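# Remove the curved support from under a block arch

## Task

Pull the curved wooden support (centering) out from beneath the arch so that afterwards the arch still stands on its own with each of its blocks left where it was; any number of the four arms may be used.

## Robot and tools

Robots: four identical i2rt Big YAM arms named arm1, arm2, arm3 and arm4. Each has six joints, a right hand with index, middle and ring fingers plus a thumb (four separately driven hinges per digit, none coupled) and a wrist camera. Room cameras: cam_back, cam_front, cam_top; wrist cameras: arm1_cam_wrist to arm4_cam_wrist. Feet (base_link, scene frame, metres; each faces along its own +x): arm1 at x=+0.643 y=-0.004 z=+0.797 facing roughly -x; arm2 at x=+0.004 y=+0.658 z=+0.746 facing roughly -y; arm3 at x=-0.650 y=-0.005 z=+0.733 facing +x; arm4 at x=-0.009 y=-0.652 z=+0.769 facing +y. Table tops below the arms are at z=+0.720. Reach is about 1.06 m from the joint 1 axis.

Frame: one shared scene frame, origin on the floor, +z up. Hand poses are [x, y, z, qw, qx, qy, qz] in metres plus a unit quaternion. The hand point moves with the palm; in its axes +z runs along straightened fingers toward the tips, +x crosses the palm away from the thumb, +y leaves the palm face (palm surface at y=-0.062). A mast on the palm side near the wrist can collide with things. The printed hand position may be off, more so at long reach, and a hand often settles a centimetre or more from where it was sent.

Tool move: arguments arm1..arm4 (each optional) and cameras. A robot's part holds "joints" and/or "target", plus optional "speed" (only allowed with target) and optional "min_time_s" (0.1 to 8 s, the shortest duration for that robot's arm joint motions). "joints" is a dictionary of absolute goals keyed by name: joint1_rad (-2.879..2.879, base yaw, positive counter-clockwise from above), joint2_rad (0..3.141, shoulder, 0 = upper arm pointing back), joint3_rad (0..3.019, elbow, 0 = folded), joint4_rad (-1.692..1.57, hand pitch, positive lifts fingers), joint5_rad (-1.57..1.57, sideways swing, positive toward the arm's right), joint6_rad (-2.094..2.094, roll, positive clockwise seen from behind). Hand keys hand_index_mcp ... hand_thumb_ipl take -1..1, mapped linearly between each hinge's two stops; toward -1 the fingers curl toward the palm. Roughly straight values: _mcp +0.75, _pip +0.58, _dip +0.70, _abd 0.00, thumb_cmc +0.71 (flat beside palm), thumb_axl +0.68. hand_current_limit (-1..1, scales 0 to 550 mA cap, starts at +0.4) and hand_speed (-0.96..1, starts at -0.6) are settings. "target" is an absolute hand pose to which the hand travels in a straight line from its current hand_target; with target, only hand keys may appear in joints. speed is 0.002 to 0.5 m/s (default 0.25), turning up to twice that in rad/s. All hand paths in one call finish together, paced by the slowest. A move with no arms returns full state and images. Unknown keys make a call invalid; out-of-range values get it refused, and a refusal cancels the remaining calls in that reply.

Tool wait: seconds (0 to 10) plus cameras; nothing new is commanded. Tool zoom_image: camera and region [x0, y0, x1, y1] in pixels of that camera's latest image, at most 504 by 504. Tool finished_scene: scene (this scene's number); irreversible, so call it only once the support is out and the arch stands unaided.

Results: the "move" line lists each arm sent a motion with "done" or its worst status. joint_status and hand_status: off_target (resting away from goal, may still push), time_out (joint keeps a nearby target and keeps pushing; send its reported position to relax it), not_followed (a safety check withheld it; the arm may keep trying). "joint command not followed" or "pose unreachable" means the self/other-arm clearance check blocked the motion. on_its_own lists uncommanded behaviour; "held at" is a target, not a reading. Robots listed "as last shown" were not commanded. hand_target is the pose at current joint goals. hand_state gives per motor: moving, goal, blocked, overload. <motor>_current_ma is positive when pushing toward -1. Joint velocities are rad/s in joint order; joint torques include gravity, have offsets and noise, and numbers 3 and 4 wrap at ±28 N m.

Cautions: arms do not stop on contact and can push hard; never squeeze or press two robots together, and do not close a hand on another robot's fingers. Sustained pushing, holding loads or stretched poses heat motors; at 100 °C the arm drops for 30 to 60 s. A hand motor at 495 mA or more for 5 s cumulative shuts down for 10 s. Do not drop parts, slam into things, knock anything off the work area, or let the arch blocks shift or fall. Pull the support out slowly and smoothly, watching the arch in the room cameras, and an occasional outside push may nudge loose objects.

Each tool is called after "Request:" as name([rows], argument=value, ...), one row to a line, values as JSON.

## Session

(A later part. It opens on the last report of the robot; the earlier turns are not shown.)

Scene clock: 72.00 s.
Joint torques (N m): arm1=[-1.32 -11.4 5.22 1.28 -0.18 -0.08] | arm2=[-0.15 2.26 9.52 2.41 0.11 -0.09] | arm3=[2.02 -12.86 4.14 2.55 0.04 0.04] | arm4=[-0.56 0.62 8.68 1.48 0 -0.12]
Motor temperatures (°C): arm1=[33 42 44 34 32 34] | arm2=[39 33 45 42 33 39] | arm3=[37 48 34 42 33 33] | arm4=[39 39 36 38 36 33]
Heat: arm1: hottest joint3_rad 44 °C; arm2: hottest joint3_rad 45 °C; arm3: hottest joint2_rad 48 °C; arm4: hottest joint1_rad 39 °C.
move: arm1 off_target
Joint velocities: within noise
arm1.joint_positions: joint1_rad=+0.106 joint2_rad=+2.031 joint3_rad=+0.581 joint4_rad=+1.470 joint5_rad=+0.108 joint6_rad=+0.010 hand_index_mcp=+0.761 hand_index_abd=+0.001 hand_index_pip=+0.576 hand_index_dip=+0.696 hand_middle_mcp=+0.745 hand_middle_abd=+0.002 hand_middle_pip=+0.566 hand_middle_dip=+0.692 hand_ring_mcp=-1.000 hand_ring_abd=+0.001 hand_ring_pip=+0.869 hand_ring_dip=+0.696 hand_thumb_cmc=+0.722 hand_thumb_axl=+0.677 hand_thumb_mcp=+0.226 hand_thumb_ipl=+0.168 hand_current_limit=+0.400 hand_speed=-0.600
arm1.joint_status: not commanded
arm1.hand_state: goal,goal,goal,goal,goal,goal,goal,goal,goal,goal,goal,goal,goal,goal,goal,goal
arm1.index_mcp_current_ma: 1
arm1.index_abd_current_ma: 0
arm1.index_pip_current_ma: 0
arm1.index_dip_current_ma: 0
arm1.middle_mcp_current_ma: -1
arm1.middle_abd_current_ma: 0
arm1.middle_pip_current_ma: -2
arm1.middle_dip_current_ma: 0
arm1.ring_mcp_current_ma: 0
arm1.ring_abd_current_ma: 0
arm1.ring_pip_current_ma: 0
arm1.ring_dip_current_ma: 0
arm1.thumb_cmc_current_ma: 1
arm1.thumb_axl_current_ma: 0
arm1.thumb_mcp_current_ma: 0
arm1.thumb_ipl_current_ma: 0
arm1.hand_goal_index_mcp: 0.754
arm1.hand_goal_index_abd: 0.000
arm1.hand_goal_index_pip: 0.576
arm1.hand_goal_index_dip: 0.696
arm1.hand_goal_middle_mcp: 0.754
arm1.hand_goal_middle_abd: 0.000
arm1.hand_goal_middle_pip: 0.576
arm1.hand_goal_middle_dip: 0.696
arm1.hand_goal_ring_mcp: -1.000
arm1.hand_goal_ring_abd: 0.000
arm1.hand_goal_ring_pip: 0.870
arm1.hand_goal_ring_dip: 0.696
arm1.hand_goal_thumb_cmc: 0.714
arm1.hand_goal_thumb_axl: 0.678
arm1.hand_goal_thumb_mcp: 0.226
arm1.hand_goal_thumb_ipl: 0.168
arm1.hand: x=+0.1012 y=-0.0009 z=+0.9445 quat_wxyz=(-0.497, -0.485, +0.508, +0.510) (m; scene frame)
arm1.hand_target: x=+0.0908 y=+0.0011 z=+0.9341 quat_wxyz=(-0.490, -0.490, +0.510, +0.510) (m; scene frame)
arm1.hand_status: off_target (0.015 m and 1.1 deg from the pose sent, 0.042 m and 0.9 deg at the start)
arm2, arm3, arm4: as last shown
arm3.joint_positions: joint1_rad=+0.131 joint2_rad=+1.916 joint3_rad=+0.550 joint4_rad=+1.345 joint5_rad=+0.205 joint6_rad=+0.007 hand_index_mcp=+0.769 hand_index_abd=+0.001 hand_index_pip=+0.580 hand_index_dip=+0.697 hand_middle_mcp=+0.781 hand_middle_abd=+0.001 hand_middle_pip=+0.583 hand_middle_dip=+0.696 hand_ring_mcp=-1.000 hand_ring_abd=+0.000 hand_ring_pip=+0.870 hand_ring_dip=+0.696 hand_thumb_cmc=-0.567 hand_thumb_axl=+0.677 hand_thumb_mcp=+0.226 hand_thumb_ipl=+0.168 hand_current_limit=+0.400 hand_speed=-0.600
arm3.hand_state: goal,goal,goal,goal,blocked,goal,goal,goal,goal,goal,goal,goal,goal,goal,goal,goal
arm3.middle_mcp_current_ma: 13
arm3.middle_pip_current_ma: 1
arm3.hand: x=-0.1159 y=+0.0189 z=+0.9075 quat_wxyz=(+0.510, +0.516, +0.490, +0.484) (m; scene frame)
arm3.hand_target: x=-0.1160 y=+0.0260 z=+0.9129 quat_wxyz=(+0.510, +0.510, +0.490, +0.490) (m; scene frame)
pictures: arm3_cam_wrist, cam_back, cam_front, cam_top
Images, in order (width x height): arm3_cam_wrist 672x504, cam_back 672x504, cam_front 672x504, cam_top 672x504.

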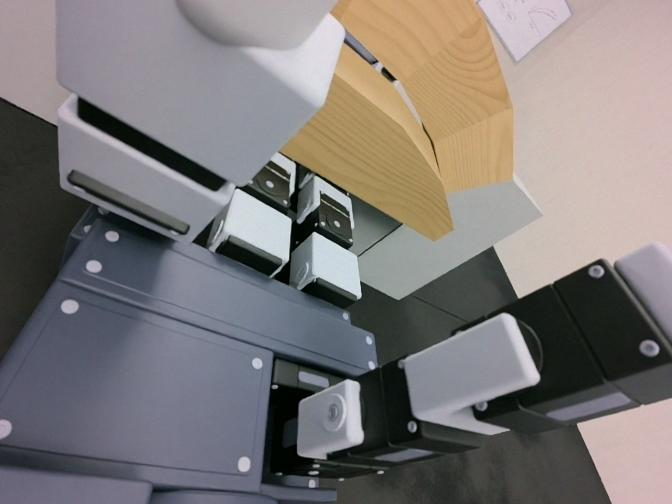

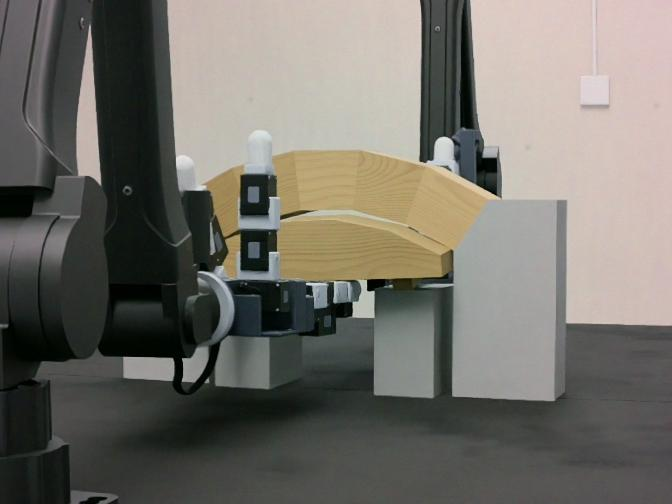

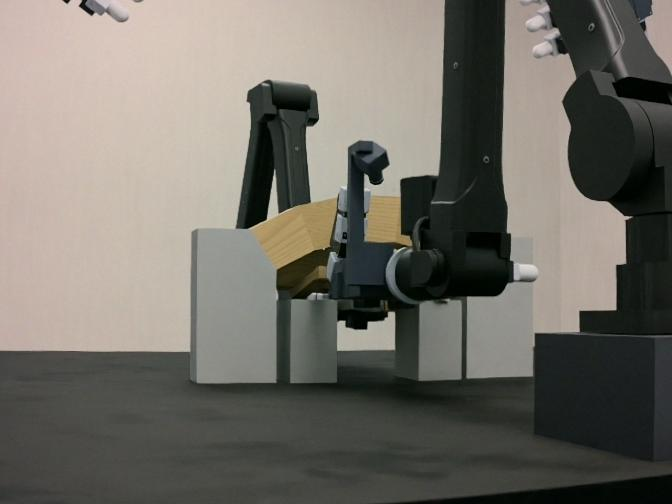

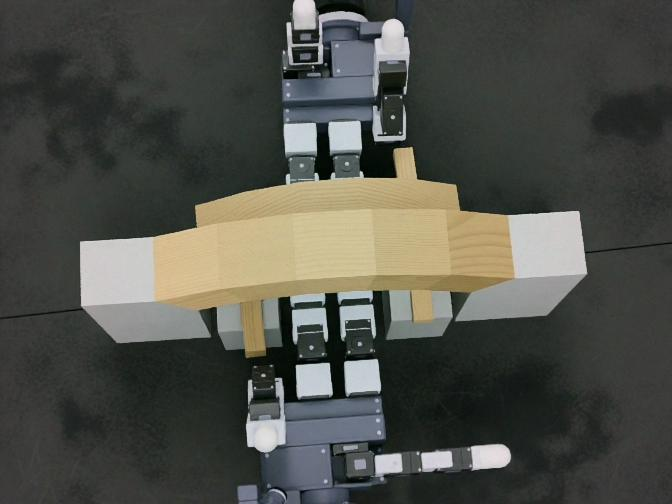

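Request:
move(arm1={"target": [0.065, 0.002, 0.934, -0.49, -0.49, 0.51, 0.51], "speed": 0.03}, cameras=["cam_top", "cam_front", "cam_back", "arm3_cam_wrist"])

Request:
zoom_image(camera="cam_back", region=[190, 180, 470, 330])

Request:
zoom_image(camera="cam_top", region=[230, 80, 470, 320])

Scene clock: 73.73 s.
Joint torques (N m): arm1=[-1.14 -12.92 5.45 1.36 -0.19 -0.08] | arm2=[-0.09 2.32 9.52 2.41 0.11 -0.09] | arm3=[1.44 -13.04 5.14 3.9 0.07 -0.04] | arm4=[-0.56 0.56 8.69 1.48 0 -0.12]
Motor temperatures (°C): arm1=[33 42 44 34 32 34] | arm2=[39 33 45 42 33 39] | arm3=[37 48 34 42 33 33] | arm4=[39 39 36 38 36 33]
Heat: arm1: hottest joint3_rad 44 °C; arm2: hottest joint3_rad 45 °C; arm3: hottest joint2_rad 48 °C; arm4: hottest joint1_rad 39 °C.
move: arm1 off_target
Joint velocities: within noise
arm1.joint_positions: joint1_rad=+0.100 joint2_rad=+2.045 joint3_rad=+0.655 joint4_rad=+1.412 joint5_rad=+0.102 joint6_rad=+0.009 hand_index_mcp=+0.755 hand_index_abd=+0.000 hand_index_pip=+0.574 hand_index_dip=+0.695 hand_middle_mcp=+0.761 hand_middle_abd=+0.003 hand_middle_pip=+0.575 hand_middle_dip=+0.693 hand_ring_mcp=-1.000 hand_ring_abd=+0.001 hand_ring_pip=+0.869 hand_ring_dip=+0.696 hand_thumb_cmc=+0.722 hand_thumb_axl=+0.677 hand_thumb_mcp=+0.226 hand_thumb_ipl=+0.168 hand_current_limit=+0.400 hand_speed=-0.600
arm1.joint_status: not commanded
arm1.hand_state: goal,goal,goal,goal,goal,goal,goal,goal,goal,goal,goal,goal,goal,goal,goal,goal
arm1.index_mcp_current_ma: 0
arm1.index_abd_current_ma: 0
arm1.index_pip_current_ma: 0
arm1.index_dip_current_ma: 0
arm1.middle_mcp_current_ma: 1
arm1.middle_abd_current_ma: 0
arm1.middle_pip_current_ma: 0
arm1.middle_dip_current_ma: 0
arm1.ring_mcp_current_ma: 0
arm1.ring_abd_current_ma: 0
arm1.ring_pip_current_ma: 0
arm1.ring_dip_current_ma: 0
arm1.thumb_cmc_current_ma: 1
arm1.thumb_axl_current_ma: 0
arm1.thumb_mcp_current_ma: 0
arm1.thumb_ipl_current_ma: 0
arm1.hand_goal_index_mcp: 0.754
arm1.hand_goal_index_abd: 0.000
arm1.hand_goal_index_pip: 0.576
arm1.hand_goal_index_dip: 0.696
arm1.hand_goal_middle_mcp: 0.754
arm1.hand_goal_middle_abd: 0.000
arm1.hand_goal_middle_pip: 0.576
arm1.hand_goal_middle_dip: 0.696
arm1.hand_goal_ring_mcp: -1.000
arm1.hand_goal_ring_abd: 0.000
arm1.hand_goal_ring_pip: 0.870
arm1.hand_goal_ring_dip: 0.696
arm1.hand_goal_thumb_cmc: 0.714
arm1.hand_goal_thumb_axl: 0.678
arm1.hand_goal_thumb_mcp: 0.226
arm1.hand_goal_thumb_ipl: 0.168
arm1.hand: x=+0.0744 y=-0.0003 z=+0.9454 quat_wxyz=(-0.497, -0.484, +0.507, +0.511) (m; scene frame)
arm1.hand_target: x=+0.0656 y=+0.0021 z=+0.9340 quat_wxyz=(-0.490, -0.490, +0.510, +0.510) (m; scene frame)
arm1.hand_status: off_target (0.015 m and 1.2 deg from the pose sent, 0.038 m and 1.1 deg at the start)
arm2.joint_positions: joint1_rad=+0.026 joint2_rad=+0.643 joint3_rad=+1.411 joint4_rad=-1.287 joint5_rad=+0.093 joint6_rad=+1.162 hand_index_mcp=+0.755 hand_index_abd=+0.000 hand_index_pip=+0.577 hand_index_dip=+0.696 hand_middle_mcp=+0.755 hand_middle_abd=+0.000 hand_middle_pip=+0.577 hand_middle_dip=+0.696 hand_ring_mcp=+0.755 hand_ring_abd=+0.000 hand_ring_pip=+0.577 hand_ring_dip=+0.696 hand_thumb_cmc=+0.715 hand_thumb_axl=+0.677 hand_thumb_mcp=+0.226 hand_thumb_ipl=+0.168 hand_current_limit=+0.400 hand_speed=-0.600
arm2.joint_status: not commanded
arm2.hand_state: goal,goal,goal,goal,goal,goal,goal,goal,goal,goal,goal,goal,goal,goal,goal,goal
arm2.index_mcp_current_ma: 0
arm2.index_abd_current_ma: 0
arm2.index_pip_current_ma: 0
arm2.index_dip_current_ma: 0
arm2.middle_mcp_current_ma: 0
arm2.middle_abd_current_ma: 0
arm2.middle_pip_current_ma: 0
arm2.middle_dip_current_ma: 0
arm2.ring_mcp_current_ma: 0
arm2.ring_abd_current_ma: 0
arm2.ring_pip_current_ma: 0
arm2.ring_dip_current_ma: 0
arm2.thumb_cmc_current_ma: 0
arm2.thumb_axl_current_ma: 0
arm2.thumb_mcp_current_ma: 0
arm2.thumb_ipl_current_ma: 0
arm2.hand_goal_index_mcp: 0.754
arm2.hand_goal_index_abd: 0.000
arm2.hand_goal_index_pip: 0.576
arm2.hand_goal_index_dip: 0.696
arm2.hand_goal_middle_mcp: 0.754
arm2.hand_goal_middle_abd: 0.000
arm2.hand_goal_middle_pip: 0.576
arm2.hand_goal_middle_dip: 0.696
arm2.hand_goal_ring_mcp: 0.754
arm2.hand_goal_ring_abd: 0.000
arm2.hand_goal_ring_pip: 0.576
arm2.hand_goal_ring_dip: 0.696
arm2.hand_goal_thumb_cmc: 0.714
arm2.hand_goal_thumb_axl: 0.678
arm2.hand_goal_thumb_mcp: 0.226
arm2.hand_goal_thumb_ipl: 0.168
arm2.hand: x=-0.1014 y=+0.4106 z=+1.3164 quat_wxyz=(+0.442, +0.708, -0.495, +0.241) (m; scene frame)
arm2.hand_target: x=-0.1015 y=+0.4137 z=+1.3285 quat_wxyz=(+0.451, +0.702, -0.492, +0.248) (m; scene frame)
arm2.hand_status: not commanded
arm3: as last shown
arm3.joint_positions: joint1_rad=+0.133 joint2_rad=+1.925 joint3_rad=+0.534 joint4_rad=+1.315 joint5_rad=+0.206 joint6_rad=+0.009 hand_index_mcp=+0.800 hand_index_abd=+0.001 hand_index_pip=+0.587 hand_index_dip=+0.697 hand_middle_mcp=+0.800 hand_middle_abd=-0.002 hand_middle_pip=+0.589 hand_middle_dip=+0.696 hand_ring_mcp=-1.000 hand_ring_abd=+0.000 hand_ring_pip=+0.870 hand_ring_dip=+0.696 hand_thumb_cmc=-0.567 hand_thumb_axl=+0.677 hand_thumb_mcp=+0.226 hand_thumb_ipl=+0.168 hand_current_limit=+0.400 hand_speed=-0.600
arm3.hand_state: blocked,goal,goal,goal,blocked,goal,goal,goal,goal,goal,goal,goal,goal,goal,goal,goal
arm3.index_mcp_current_ma: 37
arm3.index_pip_current_ma: 2
arm3.middle_mcp_current_ma: 37
arm3.middle_pip_current_ma: 3
arm3.hand: x=-0.1183 y=+0.0192 z=+0.8901 quat_wxyz=(+0.497, +0.527, +0.505, +0.469) (m; scene frame)
arm3.hand_target: x=-0.1161 y=+0.0258 z=+0.9130 quat_wxyz=(+0.510, +0.510, +0.490, +0.490) (m; scene frame)
arm4.joint_positions: joint1_rad=+0.002 joint2_rad=+0.640 joint3_rad=+1.352 joint4_rad=-1.260 joint5_rad=-0.057 joint6_rad=+1.182 hand_index_mcp=+0.754 hand_index_abd=+0.000 hand_index_pip=+0.577 hand_index_dip=+0.696 hand_middle_mcp=+0.754 hand_middle_abd=+0.000 hand_middle_pip=+0.577 hand_middle_dip=+0.696 hand_ring_mcp=+0.754 hand_ring_abd=+0.000 hand_ring_pip=+0.577 hand_ring_dip=+0.696 hand_thumb_cmc=+0.714 hand_thumb_axl=+0.677 hand_thumb_mcp=+0.226 hand_thumb_ipl=+0.168 hand_current_limit=+0.400 hand_speed=-0.600
arm4.joint_status: not commanded
arm4.hand_state: goal,goal,goal,goal,goal,goal,goal,goal,goal,goal,goal,goal,goal,goal,goal,goal
arm4.index_mcp_current_ma: 0
arm4.index_abd_current_ma: 0
arm4.index_pip_current_ma: 0
arm4.index_dip_current_ma: 0
arm4.middle_mcp_current_ma: 0
arm4.middle_abd_current_ma: 0
arm4.middle_pip_current_ma: 0
arm4.middle_dip_current_ma: 0
arm4.ring_mcp_current_ma: 0
arm4.ring_abd_current_ma: 0
arm4.ring_pip_current_ma: 0
arm4.ring_dip_current_ma: 0
arm4.thumb_cmc_current_ma: 0
arm4.thumb_axl_current_ma: 0
arm4.thumb_mcp_current_ma: 0
arm4.thumb_ipl_current_ma: 0
arm4.hand_goal_index_mcp: 0.754
arm4.hand_goal_index_abd: 0.000
arm4.hand_goal_index_pip: 0.576
arm4.hand_goal_index_dip: 0.696
arm4.hand_goal_middle_mcp: 0.754
arm4.hand_goal_middle_abd: 0.000
arm4.hand_goal_middle_pip: 0.576
arm4.hand_goal_middle_dip: 0.696
arm4.hand_goal_ring_mcp: 0.754
arm4.hand_goal_ring_abd: 0.000
arm4.hand_goal_ring_pip: 0.576
arm4.hand_goal_ring_dip: 0.696
arm4.hand_goal_thumb_cmc: 0.714
arm4.hand_goal_thumb_axl: 0.678
arm4.hand_goal_thumb_mcp: 0.226
arm4.hand_goal_thumb_ipl: 0.168
arm4.hand: x=+0.0525 y=-0.3823 z=+1.3097 quat_wxyz=(-0.296, +0.459, +0.741, +0.392) (m; scene frame)
arm4.hand_target: x=+0.0524 y=-0.3847 z=+1.3217 quat_wxyz=(-0.302, +0.455, +0.736, +0.401) (m; scene frame)
arm4.hand_status: not commanded
pictures: arm3_cam_wrist, cam_back, cam_front, cam_top
Images, in order (width x height): arm3_cam_wrist 672x504, cam_back 672x504, cam_front 672x504, cam_top 672x504.

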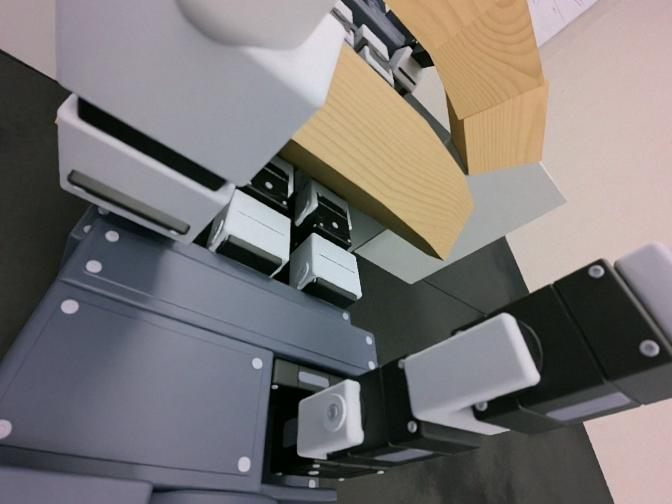

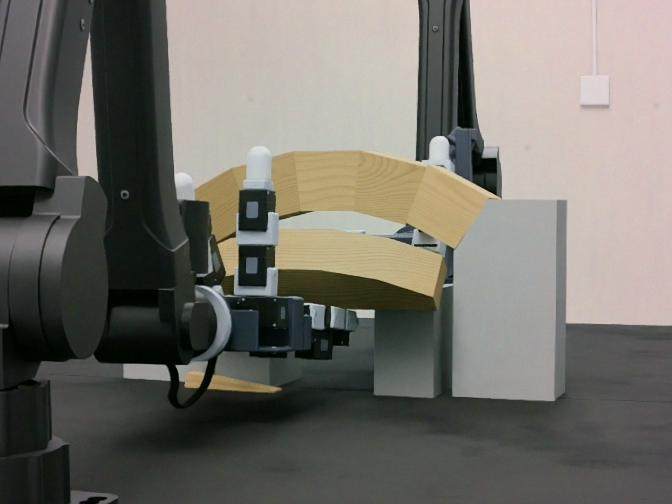

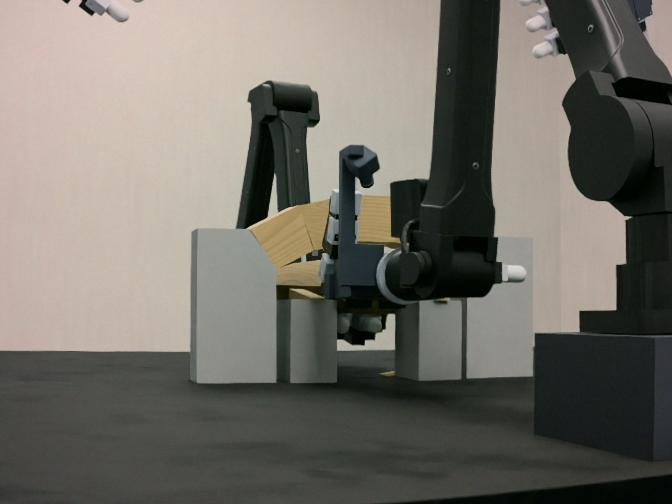

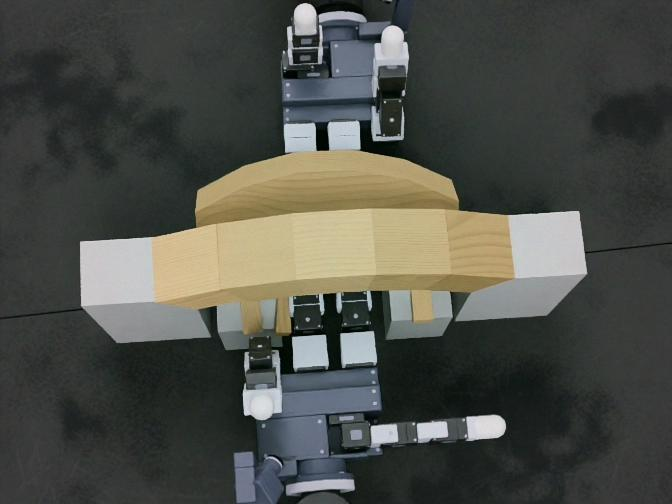

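Scaled by 1.800 from the camera's 672x504 image, which has a finer 960x720 frame.

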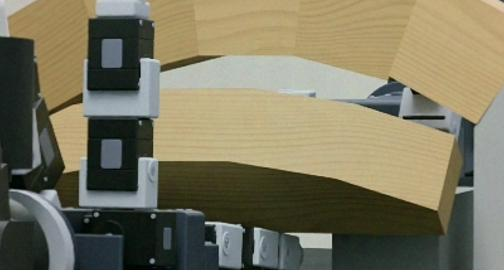

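Scaled by 2.100 from the camera's 672x504 image, which has a finer 960x720 frame.

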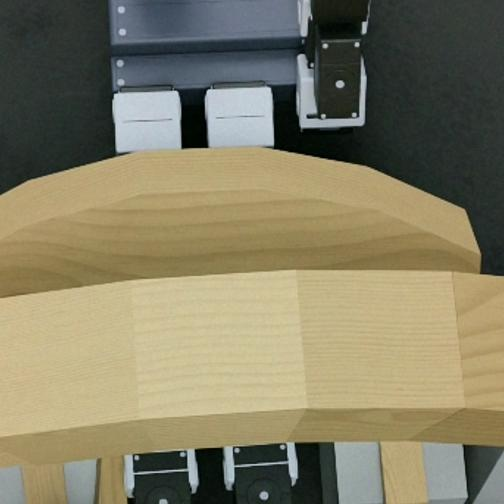

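Request:
zoom_image(camera="cam_back", region=[160, 180, 480, 400])

Request:
zoom_image(camera="arm3_cam_wrist", region=[240, 0, 640, 300])

Request:
zoom_image(camera="cam_front", region=[240, 180, 500, 390])

Scaled by 1.575 from the camera's 672x504 image, which has a finer 960x720 frame.

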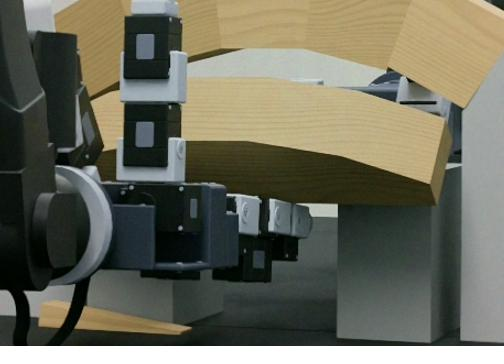

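Scaled by 1.260 from the camera's 672x504 image, which has a finer 960x720 frame.

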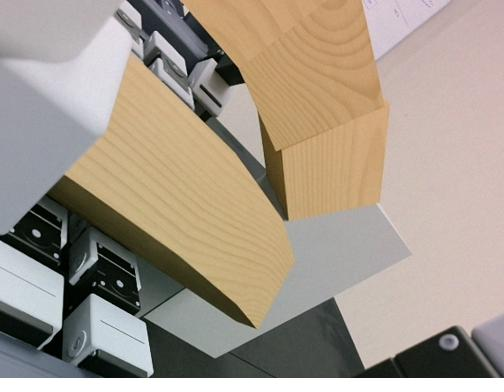

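Scaled by 1.938 from the camera's 672x504 image, which has a finer 960x720 frame.

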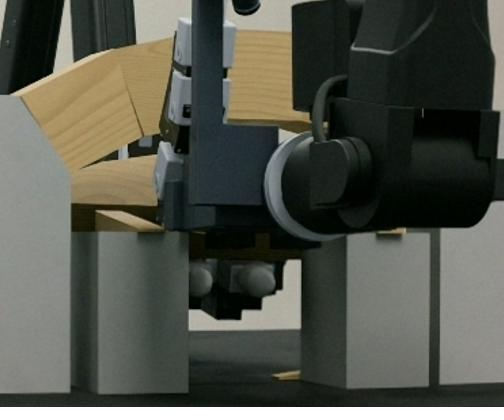

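Request:
move(arm3={"target": [-0.116, 0.024, 0.924, 0.523, 0.4965, 0.477, 0.5025], "speed": 0.03}, cameras=["cam_top", "cam_front", "cam_back", "arm3_cam_wrist"])

Request:
zoom_image(camera="cam_back", region=[160, 180, 480, 400])

Request:
zoom_image(camera="cam_front", region=[240, 180, 500, 390])

Scene clock: 76.97 s.
Joint torques (N m): arm1=[-1.32 -12.86 5.5 1.47 -0.15 -0.11] | arm2=[-0.09 2.26 9.52 2.41 0.11 -0.1] | arm3=[1.26 -13.51 5.76 5.49 -0.11 -0.13] | arm4=[-0.56 0.56 8.7 1.48 0 -0.11]
Motor temperatures (°C): arm1=[33 42 44 34 32 34] | arm2=[39 33 45 42 33 39] | arm3=[37 48 34 42 33 33] | arm4=[39 39 37 38 36 33]
Heat: arm1: hottest joint3_rad 44 °C; arm2: hottest joint3_rad 45 °C; arm3: hottest joint2_rad 48 °C; arm4: hottest joint1_rad 39 °C.
move: arm3 off_target
Joint velocities: within noise
arm1, arm2, arm4: as last shown
arm1.joint_positions: joint1_rad=+0.100 joint2_rad=+2.045 joint3_rad=+0.655 joint4_rad=+1.410 joint5_rad=+0.102 joint6_rad=+0.009 hand_index_mcp=+0.755 hand_index_abd=+0.000 hand_index_pip=+0.574 hand_index_dip=+0.695 hand_middle_mcp=+0.761 hand_middle_abd=+0.003 hand_middle_pip=+0.575 hand_middle_dip=+0.693 hand_ring_mcp=-1.000 hand_ring_abd=+0.001 hand_ring_pip=+0.869 hand_ring_dip=+0.696 hand_thumb_cmc=+0.722 hand_thumb_axl=+0.677 hand_thumb_mcp=+0.226 hand_thumb_ipl=+0.168 hand_current_limit=+0.400 hand_speed=-0.600
arm1.hand: x=+0.0741 y=-0.0003 z=+0.9446 quat_wxyz=(-0.497, -0.485, +0.507, +0.511) (m; scene frame)
arm3.joint_positions: joint1_rad=+0.133 joint2_rad=+1.936 joint3_rad=+0.534 joint4_rad=+1.333 joint5_rad=+0.203 joint6_rad=+0.009 hand_index_mcp=+0.801 hand_index_abd=+0.001 hand_index_pip=+0.587 hand_index_dip=+0.697 hand_middle_mcp=+0.801 hand_middle_abd=-0.002 hand_middle_pip=+0.590 hand_middle_dip=+0.696 hand_ring_mcp=-1.000 hand_ring_abd=+0.000 hand_ring_pip=+0.870 hand_ring_dip=+0.696 hand_thumb_cmc=-0.567 hand_thumb_axl=+0.677 hand_thumb_mcp=+0.226 hand_thumb_ipl=+0.168 hand_current_limit=+0.400 hand_speed=-0.600
arm3.joint_status: not commanded
arm3.hand_state: blocked,goal,goal,goal,blocked,goal,goal,goal,goal,goal,goal,goal,goal,goal,goal,goal
arm3.index_mcp_current_ma: 38
arm3.index_abd_current_ma: 0
arm3.index_pip_current_ma: 2
arm3.index_dip_current_ma: 0
arm3.middle_mcp_current_ma: 37
arm3.middle_abd_current_ma: 0
arm3.middle_pip_current_ma: 3
arm3.middle_dip_current_ma: 0
arm3.ring_mcp_current_ma: 0
arm3.ring_abd_current_ma: 0
arm3.ring_pip_current_ma: 0
arm3.ring_dip_current_ma: 0
arm3.thumb_cmc_current_ma: 0
arm3.thumb_axl_current_ma: 0
arm3.thumb_mcp_current_ma: 0
arm3.thumb_ipl_current_ma: 0
arm3.hand_goal_index_mcp: 0.754
arm3.hand_goal_index_abd: 0.000
arm3.hand_goal_index_pip: 0.576
arm3.hand_goal_index_dip: 0.696
arm3.hand_goal_middle_mcp: 0.754
arm3.hand_goal_middle_abd: 0.000
arm3.hand_goal_middle_pip: 0.576
arm3.hand_goal_middle_dip: 0.696
arm3.hand_goal_ring_mcp: -1.000
arm3.hand_goal_ring_abd: 0.000
arm3.hand_goal_ring_pip: 0.870
arm3.hand_goal_ring_dip: 0.696
arm3.hand_goal_thumb_cmc: -0.570
arm3.hand_goal_thumb_axl: 0.678
arm3.hand_goal_thumb_mcp: 0.226
arm3.hand_goal_thumb_ipl: 0.168
arm3.hand: x=-0.1191 y=+0.0196 z=+0.8890 quat_wxyz=(+0.498, +0.525, +0.504, +0.472) (m; scene frame)
arm3.hand_target: x=-0.1174 y=+0.0236 z=+0.9230 quat_wxyz=(+0.523, +0.497, +0.477, +0.502) (m; scene frame)
arm3.hand_status: off_target (0.035 m and 6.4 deg from the pose sent, 0.034 m and 6.8 deg at the start)
pictures: arm3_cam_wrist, cam_back, cam_front, cam_top
Images, in order (width x height): arm3_cam_wrist 672x504, cam_back 672x504, cam_front 672x504, cam_top 672x504.

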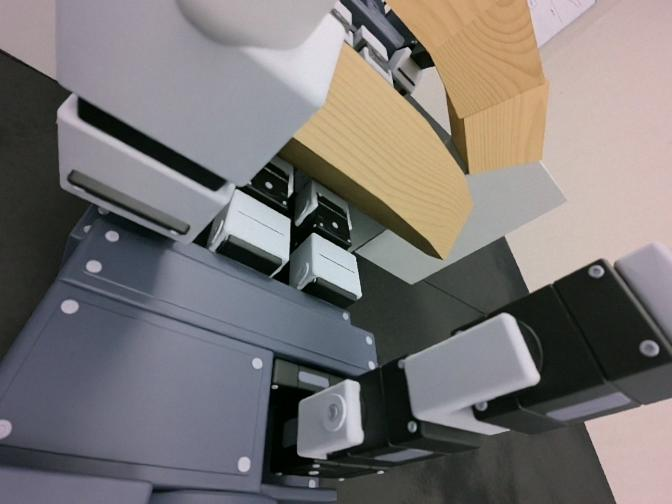

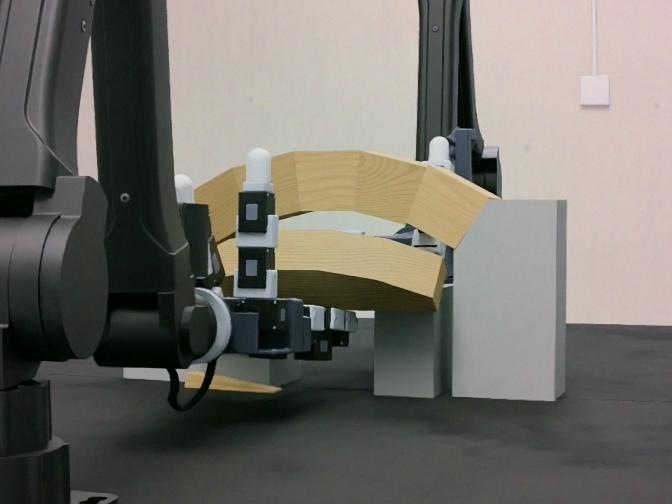

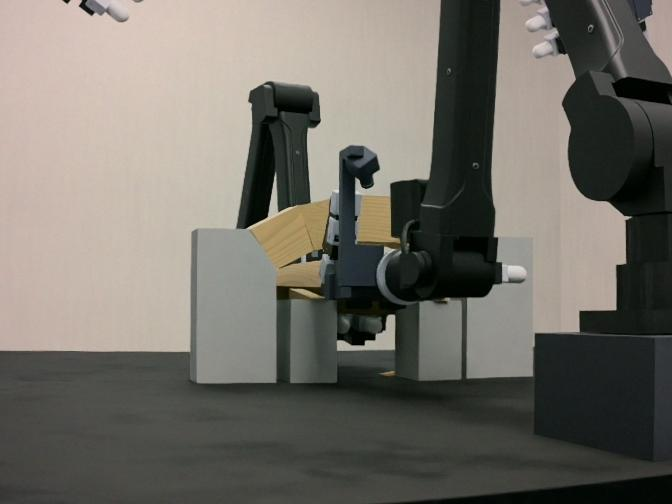

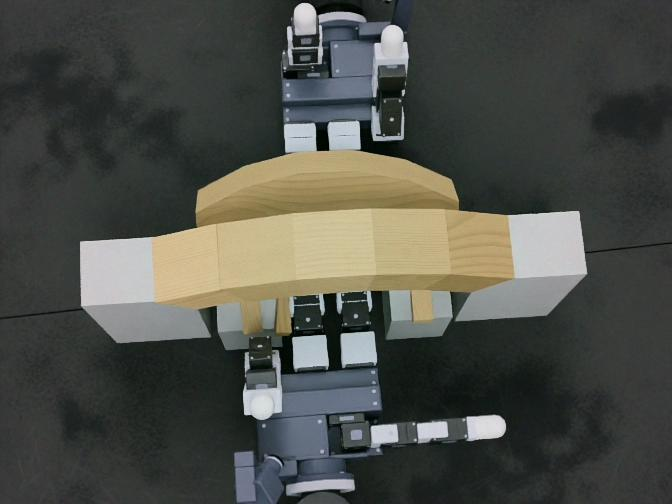

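Scaled by 1.575 from the camera's 672x504 image, which has a finer 960x720 frame.

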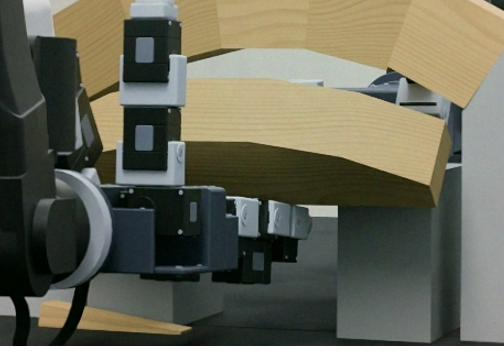

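Scaled by 1.938 from the camera's 672x504 image, which has a finer 960x720 frame.

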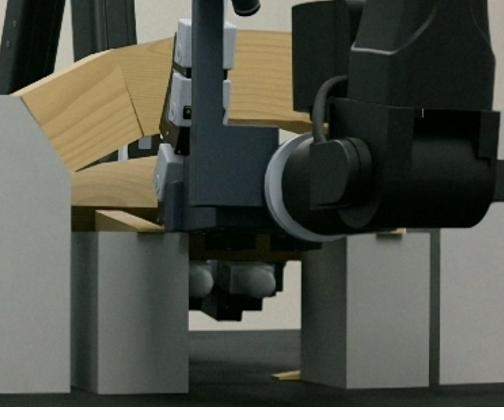

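Request:
move(arm3={"target": [-0.104, 0.024, 0.907, 0.46, 0.556, 0.534, 0.442], "speed": 0.03}, cameras=["cam_top", "cam_front", "cam_back", "arm3_cam_wrist"])

Request:
zoom_image(camera="cam_back", region=[160, 180, 480, 400])

Scene clock: 83.07 s.
Joint torques (N m): arm1=[-1.38 -13.04 5.41 1.62 -0.16 -0.07] | arm2=[-0.03 2.32 9.52 2.43 0.11 -0.09] | arm3=[1.55 -14.15 5.78 3.41 0.05 0] | arm4=[-0.56 0.56 8.69 1.51 0 -0.12]
Motor temperatures (°C): arm1=[33 42 44 34 32 34] | arm2=[39 33 45 41 33 39] | arm3=[37 48 34 42 33 33] | arm4=[39 39 37 38 36 33]
Heat: arm1: hottest joint3_rad 44 °C; arm2: hottest joint3_rad 45 °C; arm3: hottest joint2_rad 48 °C; arm4: hottest joint1_rad 39 °C.
move: arm3 off_target
Joint velocities: within noise
arm1, arm2, arm4: as last shown
arm1.joint_positions: joint1_rad=+0.100 joint2_rad=+2.048 joint3_rad=+0.655 joint4_rad=+1.407 joint5_rad=+0.102 joint6_rad=+0.009 hand_index_mcp=+0.761 hand_index_abd=+0.000 hand_index_pip=+0.576 hand_index_dip=+0.695 hand_middle_mcp=+0.762 hand_middle_abd=+0.003 hand_middle_pip=+0.576 hand_middle_dip=+0.694 hand_ring_mcp=-1.000 hand_ring_abd=+0.001 hand_ring_pip=+0.869 hand_ring_dip=+0.696 hand_thumb_cmc=+0.722 hand_thumb_axl=+0.677 hand_thumb_mcp=+0.226 hand_thumb_ipl=+0.168 hand_current_limit=+0.400 hand_speed=-0.600
arm1.index_mcp_current_ma: 1
arm1.hand: x=+0.0738 y=-0.0004 z=+0.9422 quat_wxyz=(-0.495, -0.486, +0.509, +0.509) (m; scene frame)
arm1.hand_target: x=+0.0656 y=+0.0022 z=+0.9341 quat_wxyz=(-0.490, -0.490, +0.510, +0.510) (m; scene frame)
arm3.joint_positions: joint1_rad=+0.133 joint2_rad=+1.791 joint3_rad=+0.532 joint4_rad=+0.982 joint5_rad=+0.199 joint6_rad=+0.046 hand_index_mcp=+0.799 hand_index_abd=+0.001 hand_index_pip=+0.582 hand_index_dip=+0.697 hand_middle_mcp=+0.799 hand_middle_abd=-0.002 hand_middle_pip=+0.582 hand_middle_dip=+0.696 hand_ring_mcp=-1.000 hand_ring_abd=+0.000 hand_ring_pip=+0.870 hand_ring_dip=+0.696 hand_thumb_cmc=-0.567 hand_thumb_axl=+0.677 hand_thumb_mcp=+0.226 hand_thumb_ipl=+0.168 hand_current_limit=+0.400 hand_speed=-0.600
arm3.joint_status: not commanded
arm3.hand_state: blocked,goal,goal,goal,blocked,goal,goal,goal,goal,goal,goal,goal,goal,goal,goal,goal
arm3.index_mcp_current_ma: 35
arm3.index_abd_current_ma: 0
arm3.index_pip_current_ma: 1
arm3.index_dip_current_ma: 0
arm3.middle_mcp_current_ma: 35
arm3.middle_abd_current_ma: 0
arm3.middle_pip_current_ma: 1
arm3.middle_dip_current_ma: 0
arm3.ring_mcp_current_ma: 0
arm3.ring_abd_current_ma: 0
arm3.ring_pip_current_ma: 0
arm3.ring_dip_current_ma: 0
arm3.thumb_cmc_current_ma: 0
arm3.thumb_axl_current_ma: 0
arm3.thumb_mcp_current_ma: 0
arm3.thumb_ipl_current_ma: 0
arm3.hand_goal_index_mcp: 0.754
arm3.hand_goal_index_abd: 0.000
arm3.hand_goal_index_pip: 0.576
arm3.hand_goal_index_dip: 0.696
arm3.hand_goal_middle_mcp: 0.754
arm3.hand_goal_middle_abd: 0.000
arm3.hand_goal_middle_pip: 0.576
arm3.hand_goal_middle_dip: 0.696
arm3.hand_goal_ring_mcp: -1.000
arm3.hand_goal_ring_abd: 0.000
arm3.hand_goal_ring_pip: 0.870
arm3.hand_goal_ring_dip: 0.696
arm3.hand_goal_thumb_cmc: -0.570
arm3.hand_goal_thumb_axl: 0.678
arm3.hand_goal_thumb_mcp: 0.226
arm3.hand_goal_thumb_ipl: 0.168
arm3.hand: x=-0.1071 y=+0.0191 z=+0.8746 quat_wxyz=(+0.444, +0.572, +0.550, +0.416) (m; scene frame)
arm3.hand_target: x=-0.1046 y=+0.0237 z=+0.9064 quat_wxyz=(+0.460, +0.556, +0.534, +0.442) (m; scene frame)
arm3.hand_status: off_target (0.033 m and 4.4 deg from the pose sent, 0.024 m and 7.4 deg at the start)
pictures: arm3_cam_wrist, cam_back, cam_front, cam_top
Images, in order (width x height): arm3_cam_wrist 672x504, cam_back 672x504, cam_front 672x504, cam_top 672x504.

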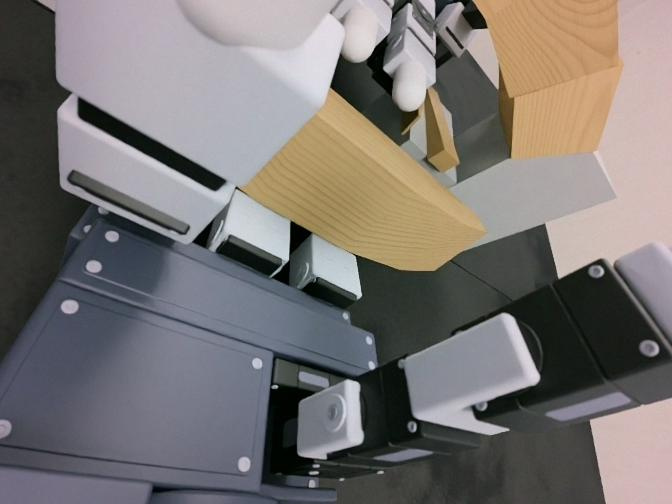

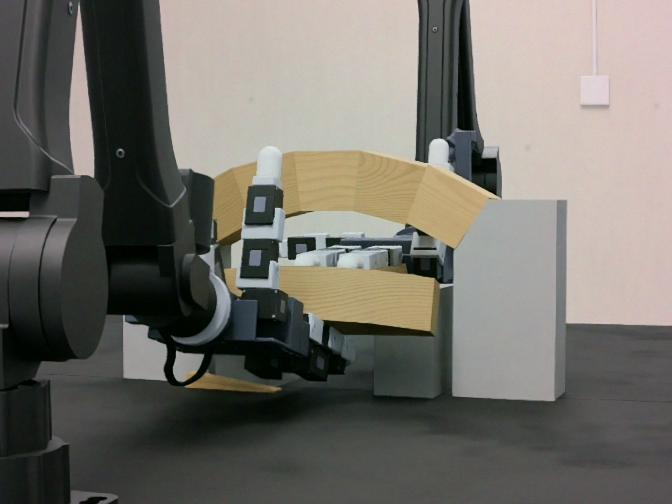

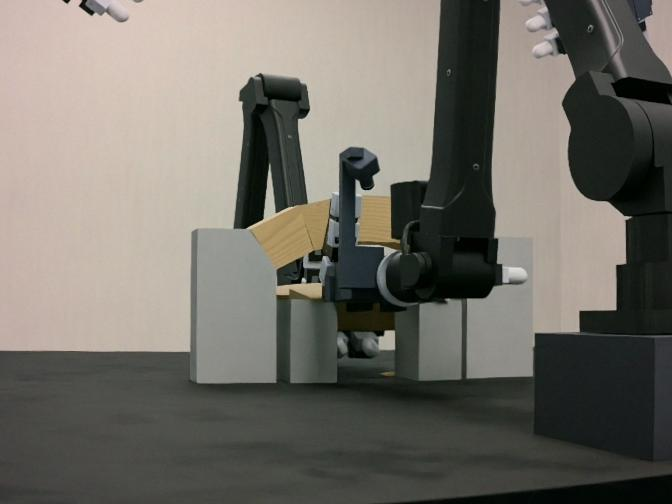

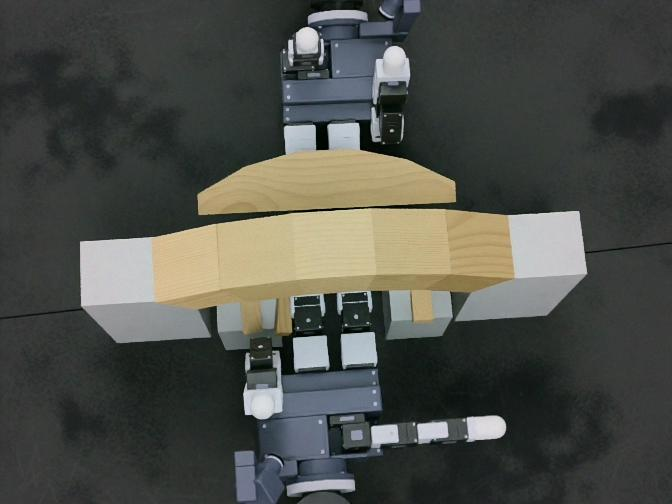

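Scaled by 1.575 from the camera's 672x504 image, which has a finer 960x720 frame.

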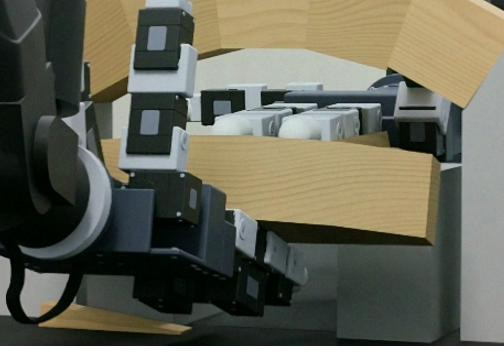

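Request:
move(arm3={"target": [-0.21, 0.026, 0.906, 0.46, 0.556, 0.534, 0.442], "speed": 0.06}, cameras=["cam_top", "cam_front", "cam_back", "arm3_cam_wrist"])

Scene clock: 86.50 s.
Joint torques (N m): arm1=[-0.85 -13.1 5.42 1.55 -0.18 -0.1] | arm2=[-0.15 2.32 9.52 2.41 0.11 -0.09] | arm3=[2.49 -10.87 4.51 4.82 0.35 0.05] | arm4=[-0.62 0.67 8.7 1.5 0.01 -0.12]
Motor temperatures (°C): arm1=[33 42 44 34 32 34] | arm2=[39 33 46 41 33 39] | arm3=[37 48 34 42 33 33] | arm4=[39 39 37 38 36 33]
Heat: arm1: hottest joint3_rad 44 °C; arm2: hottest joint3_rad 46 °C; arm3: hottest joint2_rad 48 °C; arm4: hottest joint1_rad 39 °C.
move: arm3 off_target
Joint velocities: within noise
arm1, arm2, arm4: as last shown
arm3.joint_positions: joint1_rad=+0.200 joint2_rad=+1.644 joint3_rad=+0.250 joint4_rad=+1.081 joint5_rad=+0.264 joint6_rad=+0.061 hand_index_mcp=+0.801 hand_index_abd=+0.001 hand_index_pip=+0.593 hand_index_dip=+0.700 hand_middle_mcp=+0.802 hand_middle_abd=-0.002 hand_middle_pip=+0.595 hand_middle_dip=+0.701 hand_ring_mcp=-1.000 hand_ring_abd=+0.000 hand_ring_pip=+0.870 hand_ring_dip=+0.696 hand_thumb_cmc=-0.567 hand_thumb_axl=+0.677 hand_thumb_mcp=+0.226 hand_thumb_ipl=+0.168 hand_current_limit=+0.400 hand_speed=-0.600
arm3.joint_status: not commanded
arm3.hand_state: blocked,goal,goal,goal,blocked,goal,goal,goal,goal,goal,goal,goal,goal,goal,goal,goal
arm3.index_mcp_current_ma: 38
arm3.index_abd_current_ma: 0
arm3.index_pip_current_ma: 4
arm3.index_dip_current_ma: 0
arm3.middle_mcp_current_ma: 39
arm3.middle_abd_current_ma: 0
arm3.middle_pip_current_ma: 6
arm3.middle_dip_current_ma: 0
arm3.ring_mcp_current_ma: 0
arm3.ring_abd_current_ma: 0
arm3.ring_pip_current_ma: 0
arm3.ring_dip_current_ma: 0
arm3.thumb_cmc_current_ma: 0
arm3.thumb_axl_current_ma: 0
arm3.thumb_mcp_current_ma: 0
arm3.thumb_ipl_current_ma: 0
arm3.hand_goal_index_mcp: 0.754
arm3.hand_goal_index_abd: 0.000
arm3.hand_goal_index_pip: 0.576
arm3.hand_goal_index_dip: 0.696
arm3.hand_goal_middle_mcp: 0.754
arm3.hand_goal_middle_abd: 0.000
arm3.hand_goal_middle_pip: 0.576
arm3.hand_goal_middle_dip: 0.696
arm3.hand_goal_ring_mcp: -1.000
arm3.hand_goal_ring_abd: 0.000
arm3.hand_goal_ring_pip: 0.870
arm3.hand_goal_ring_dip: 0.696
arm3.hand_goal_thumb_cmc: -0.570
arm3.hand_goal_thumb_axl: 0.678
arm3.hand_goal_thumb_mcp: 0.226
arm3.hand_goal_thumb_ipl: 0.168
arm3.hand: x=-0.2123 y=+0.0199 z=+0.8715 quat_wxyz=(+0.439, +0.576, +0.559, +0.405) (m; scene frame)
arm3.hand_target: x=-0.2107 y=+0.0254 z=+0.9050 quat_wxyz=(+0.459, +0.556, +0.533, +0.442) (m; scene frame)
arm3.hand_status: off_target (0.035 m and 6.1 deg from the pose sent, 0.108 m and 4.4 deg at the start)
pictures: arm3_cam_wrist, cam_back, cam_front, cam_top
Images, in order (width x height): arm3_cam_wrist 672x504, cam_back 672x504, cam_front 672x504, cam_top 672x504.

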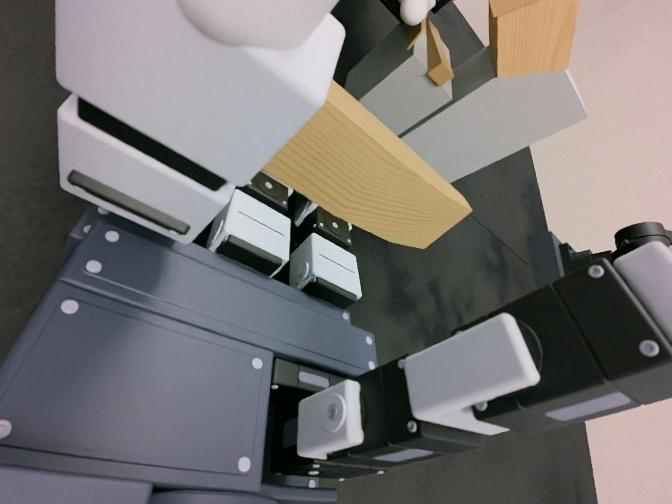

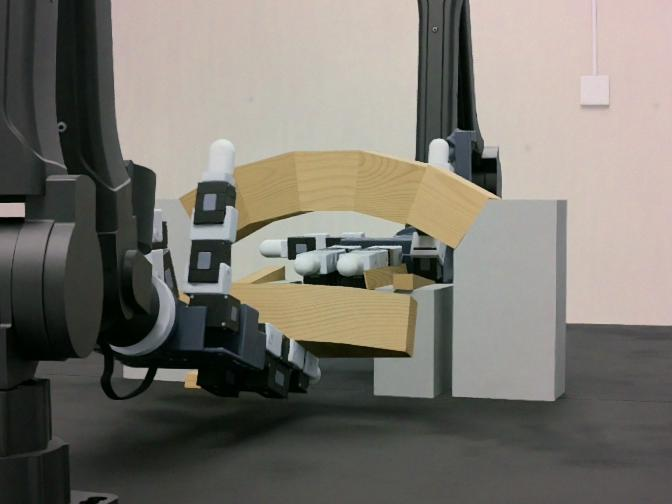

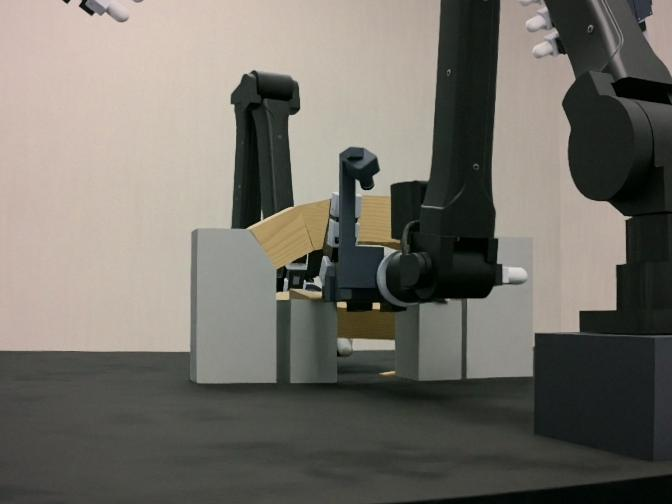

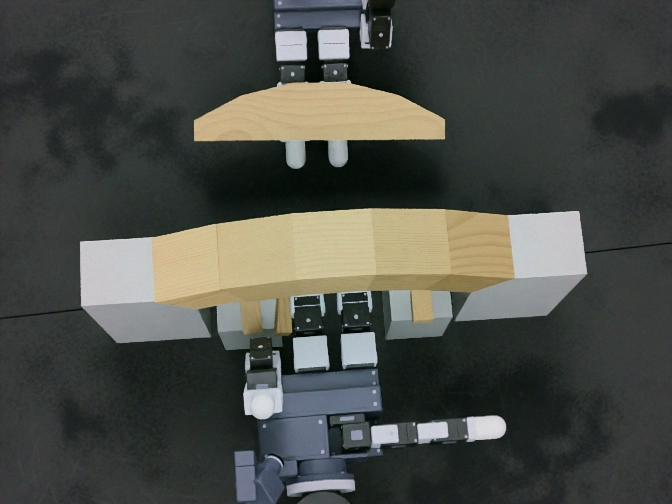

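Request:
move(arm3={"target": [-0.215, 0.026, 0.884, 0.46, 0.556, 0.534, 0.442], "speed": 0.05}, cameras=["cam_back", "cam_front"])

Request:
zoom_image(camera="cam_back", region=[100, 220, 460, 460])

Scene clock: 88.17 s.
Joint torques (N m): arm1=[-1.14 -13.16 5.38 1.63 -0.15 -0.08] | arm2=[-0.09 2.32 9.52 2.41 0.11 -0.09] | arm3=[1.85 -8.7 3.77 4.86 0.28 0.02] | arm4=[-0.56 0.5 8.69 1.48 0 -0.12]
Motor temperatures (°C): arm1=[33 42 43 34 32 34] | arm2=[39 33 46 41 33 39] | arm3=[37 48 34 42 33 33] | arm4=[39 39 37 38 36 33]
Heat: arm1: hottest joint3_rad 43 °C; arm2: hottest joint3_rad 46 °C; arm3: hottest joint2_rad 48 °C; arm4: hottest joint1_rad 39 °C.
move: arm3 off_target
Joint velocities: within noise
arm1, arm2, arm4: as last shown
arm3.joint_positions: joint1_rad=+0.205 joint2_rad=+1.744 joint3_rad=+0.239 joint4_rad=+1.215 joint5_rad=+0.269 joint6_rad=+0.063 hand_index_mcp=+0.802 hand_index_abd=+0.001 hand_index_pip=+0.593 hand_index_dip=+0.700 hand_middle_mcp=+0.802 hand_middle_abd=-0.002 hand_middle_pip=+0.595 hand_middle_dip=+0.701 hand_ring_mcp=-1.000 hand_ring_abd=+0.000 hand_ring_pip=+0.870 hand_ring_dip=+0.696 hand_thumb_cmc=-0.567 hand_thumb_axl=+0.677 hand_thumb_mcp=+0.226 hand_thumb_ipl=+0.168 hand_current_limit=+0.400 hand_speed=-0.600
arm3.joint_status: not commanded
arm3.hand_state: blocked,goal,goal,goal,blocked,goal,goal,goal,goal,goal,goal,goal,goal,goal,goal,goal
arm3.index_mcp_current_ma: 40
arm3.index_abd_current_ma: 0
arm3.index_pip_current_ma: 4
arm3.index_dip_current_ma: 0
arm3.middle_mcp_current_ma: 40
arm3.middle_abd_current_ma: 0
arm3.middle_pip_current_ma: 6
arm3.middle_dip_current_ma: 0
arm3.ring_mcp_current_ma: 0
arm3.ring_abd_current_ma: 0
arm3.ring_pip_current_ma: 0
arm3.ring_dip_current_ma: 0
arm3.thumb_cmc_current_ma: 0
arm3.thumb_axl_current_ma: 0
arm3.thumb_mcp_current_ma: 0
arm3.thumb_ipl_current_ma: 0
arm3.hand_goal_index_mcp: 0.754
arm3.hand_goal_index_abd: 0.000
arm3.hand_goal_index_pip: 0.576
arm3.hand_goal_index_dip: 0.696
arm3.hand_goal_middle_mcp: 0.754
arm3.hand_goal_middle_abd: 0.000
arm3.hand_goal_middle_pip: 0.576
arm3.hand_goal_middle_dip: 0.696
arm3.hand_goal_ring_mcp: -1.000
arm3.hand_goal_ring_abd: 0.000
arm3.hand_goal_ring_pip: 0.870
arm3.hand_goal_ring_dip: 0.696
arm3.hand_goal_thumb_cmc: -0.570
arm3.hand_goal_thumb_axl: 0.678
arm3.hand_goal_thumb_mcp: 0.226
arm3.hand_goal_thumb_ipl: 0.168
arm3.hand: x=-0.2180 y=+0.0199 z=+0.8606 quat_wxyz=(+0.443, +0.573, +0.553, +0.413) (m; scene frame)
arm3.hand_target: x=-0.2155 y=+0.0256 z=+0.8835 quat_wxyz=(+0.459, +0.556, +0.534, +0.442) (m; scene frame)
arm3.hand_status: off_target (0.024 m and 4.8 deg from the pose sent, 0.014 m and 6.1 deg at the start)
pictures: cam_back, cam_front
Images, in order (width x height): cam_back 672x504, cam_front 672x504.

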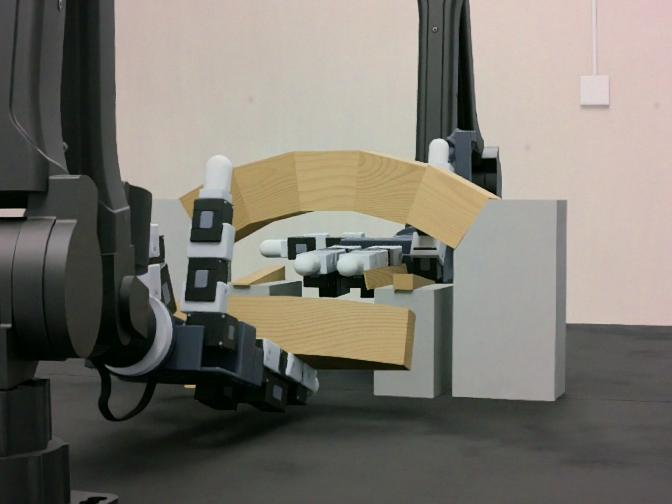

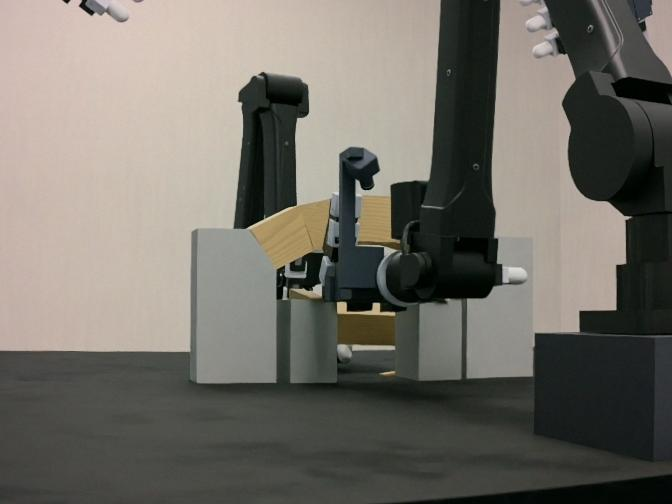

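Scaled by 1.400 from the camera's 672x504 image, which has a finer 960x720 frame.

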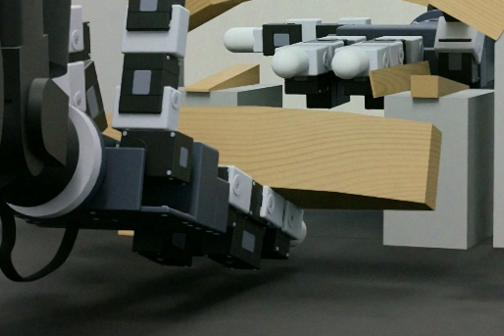

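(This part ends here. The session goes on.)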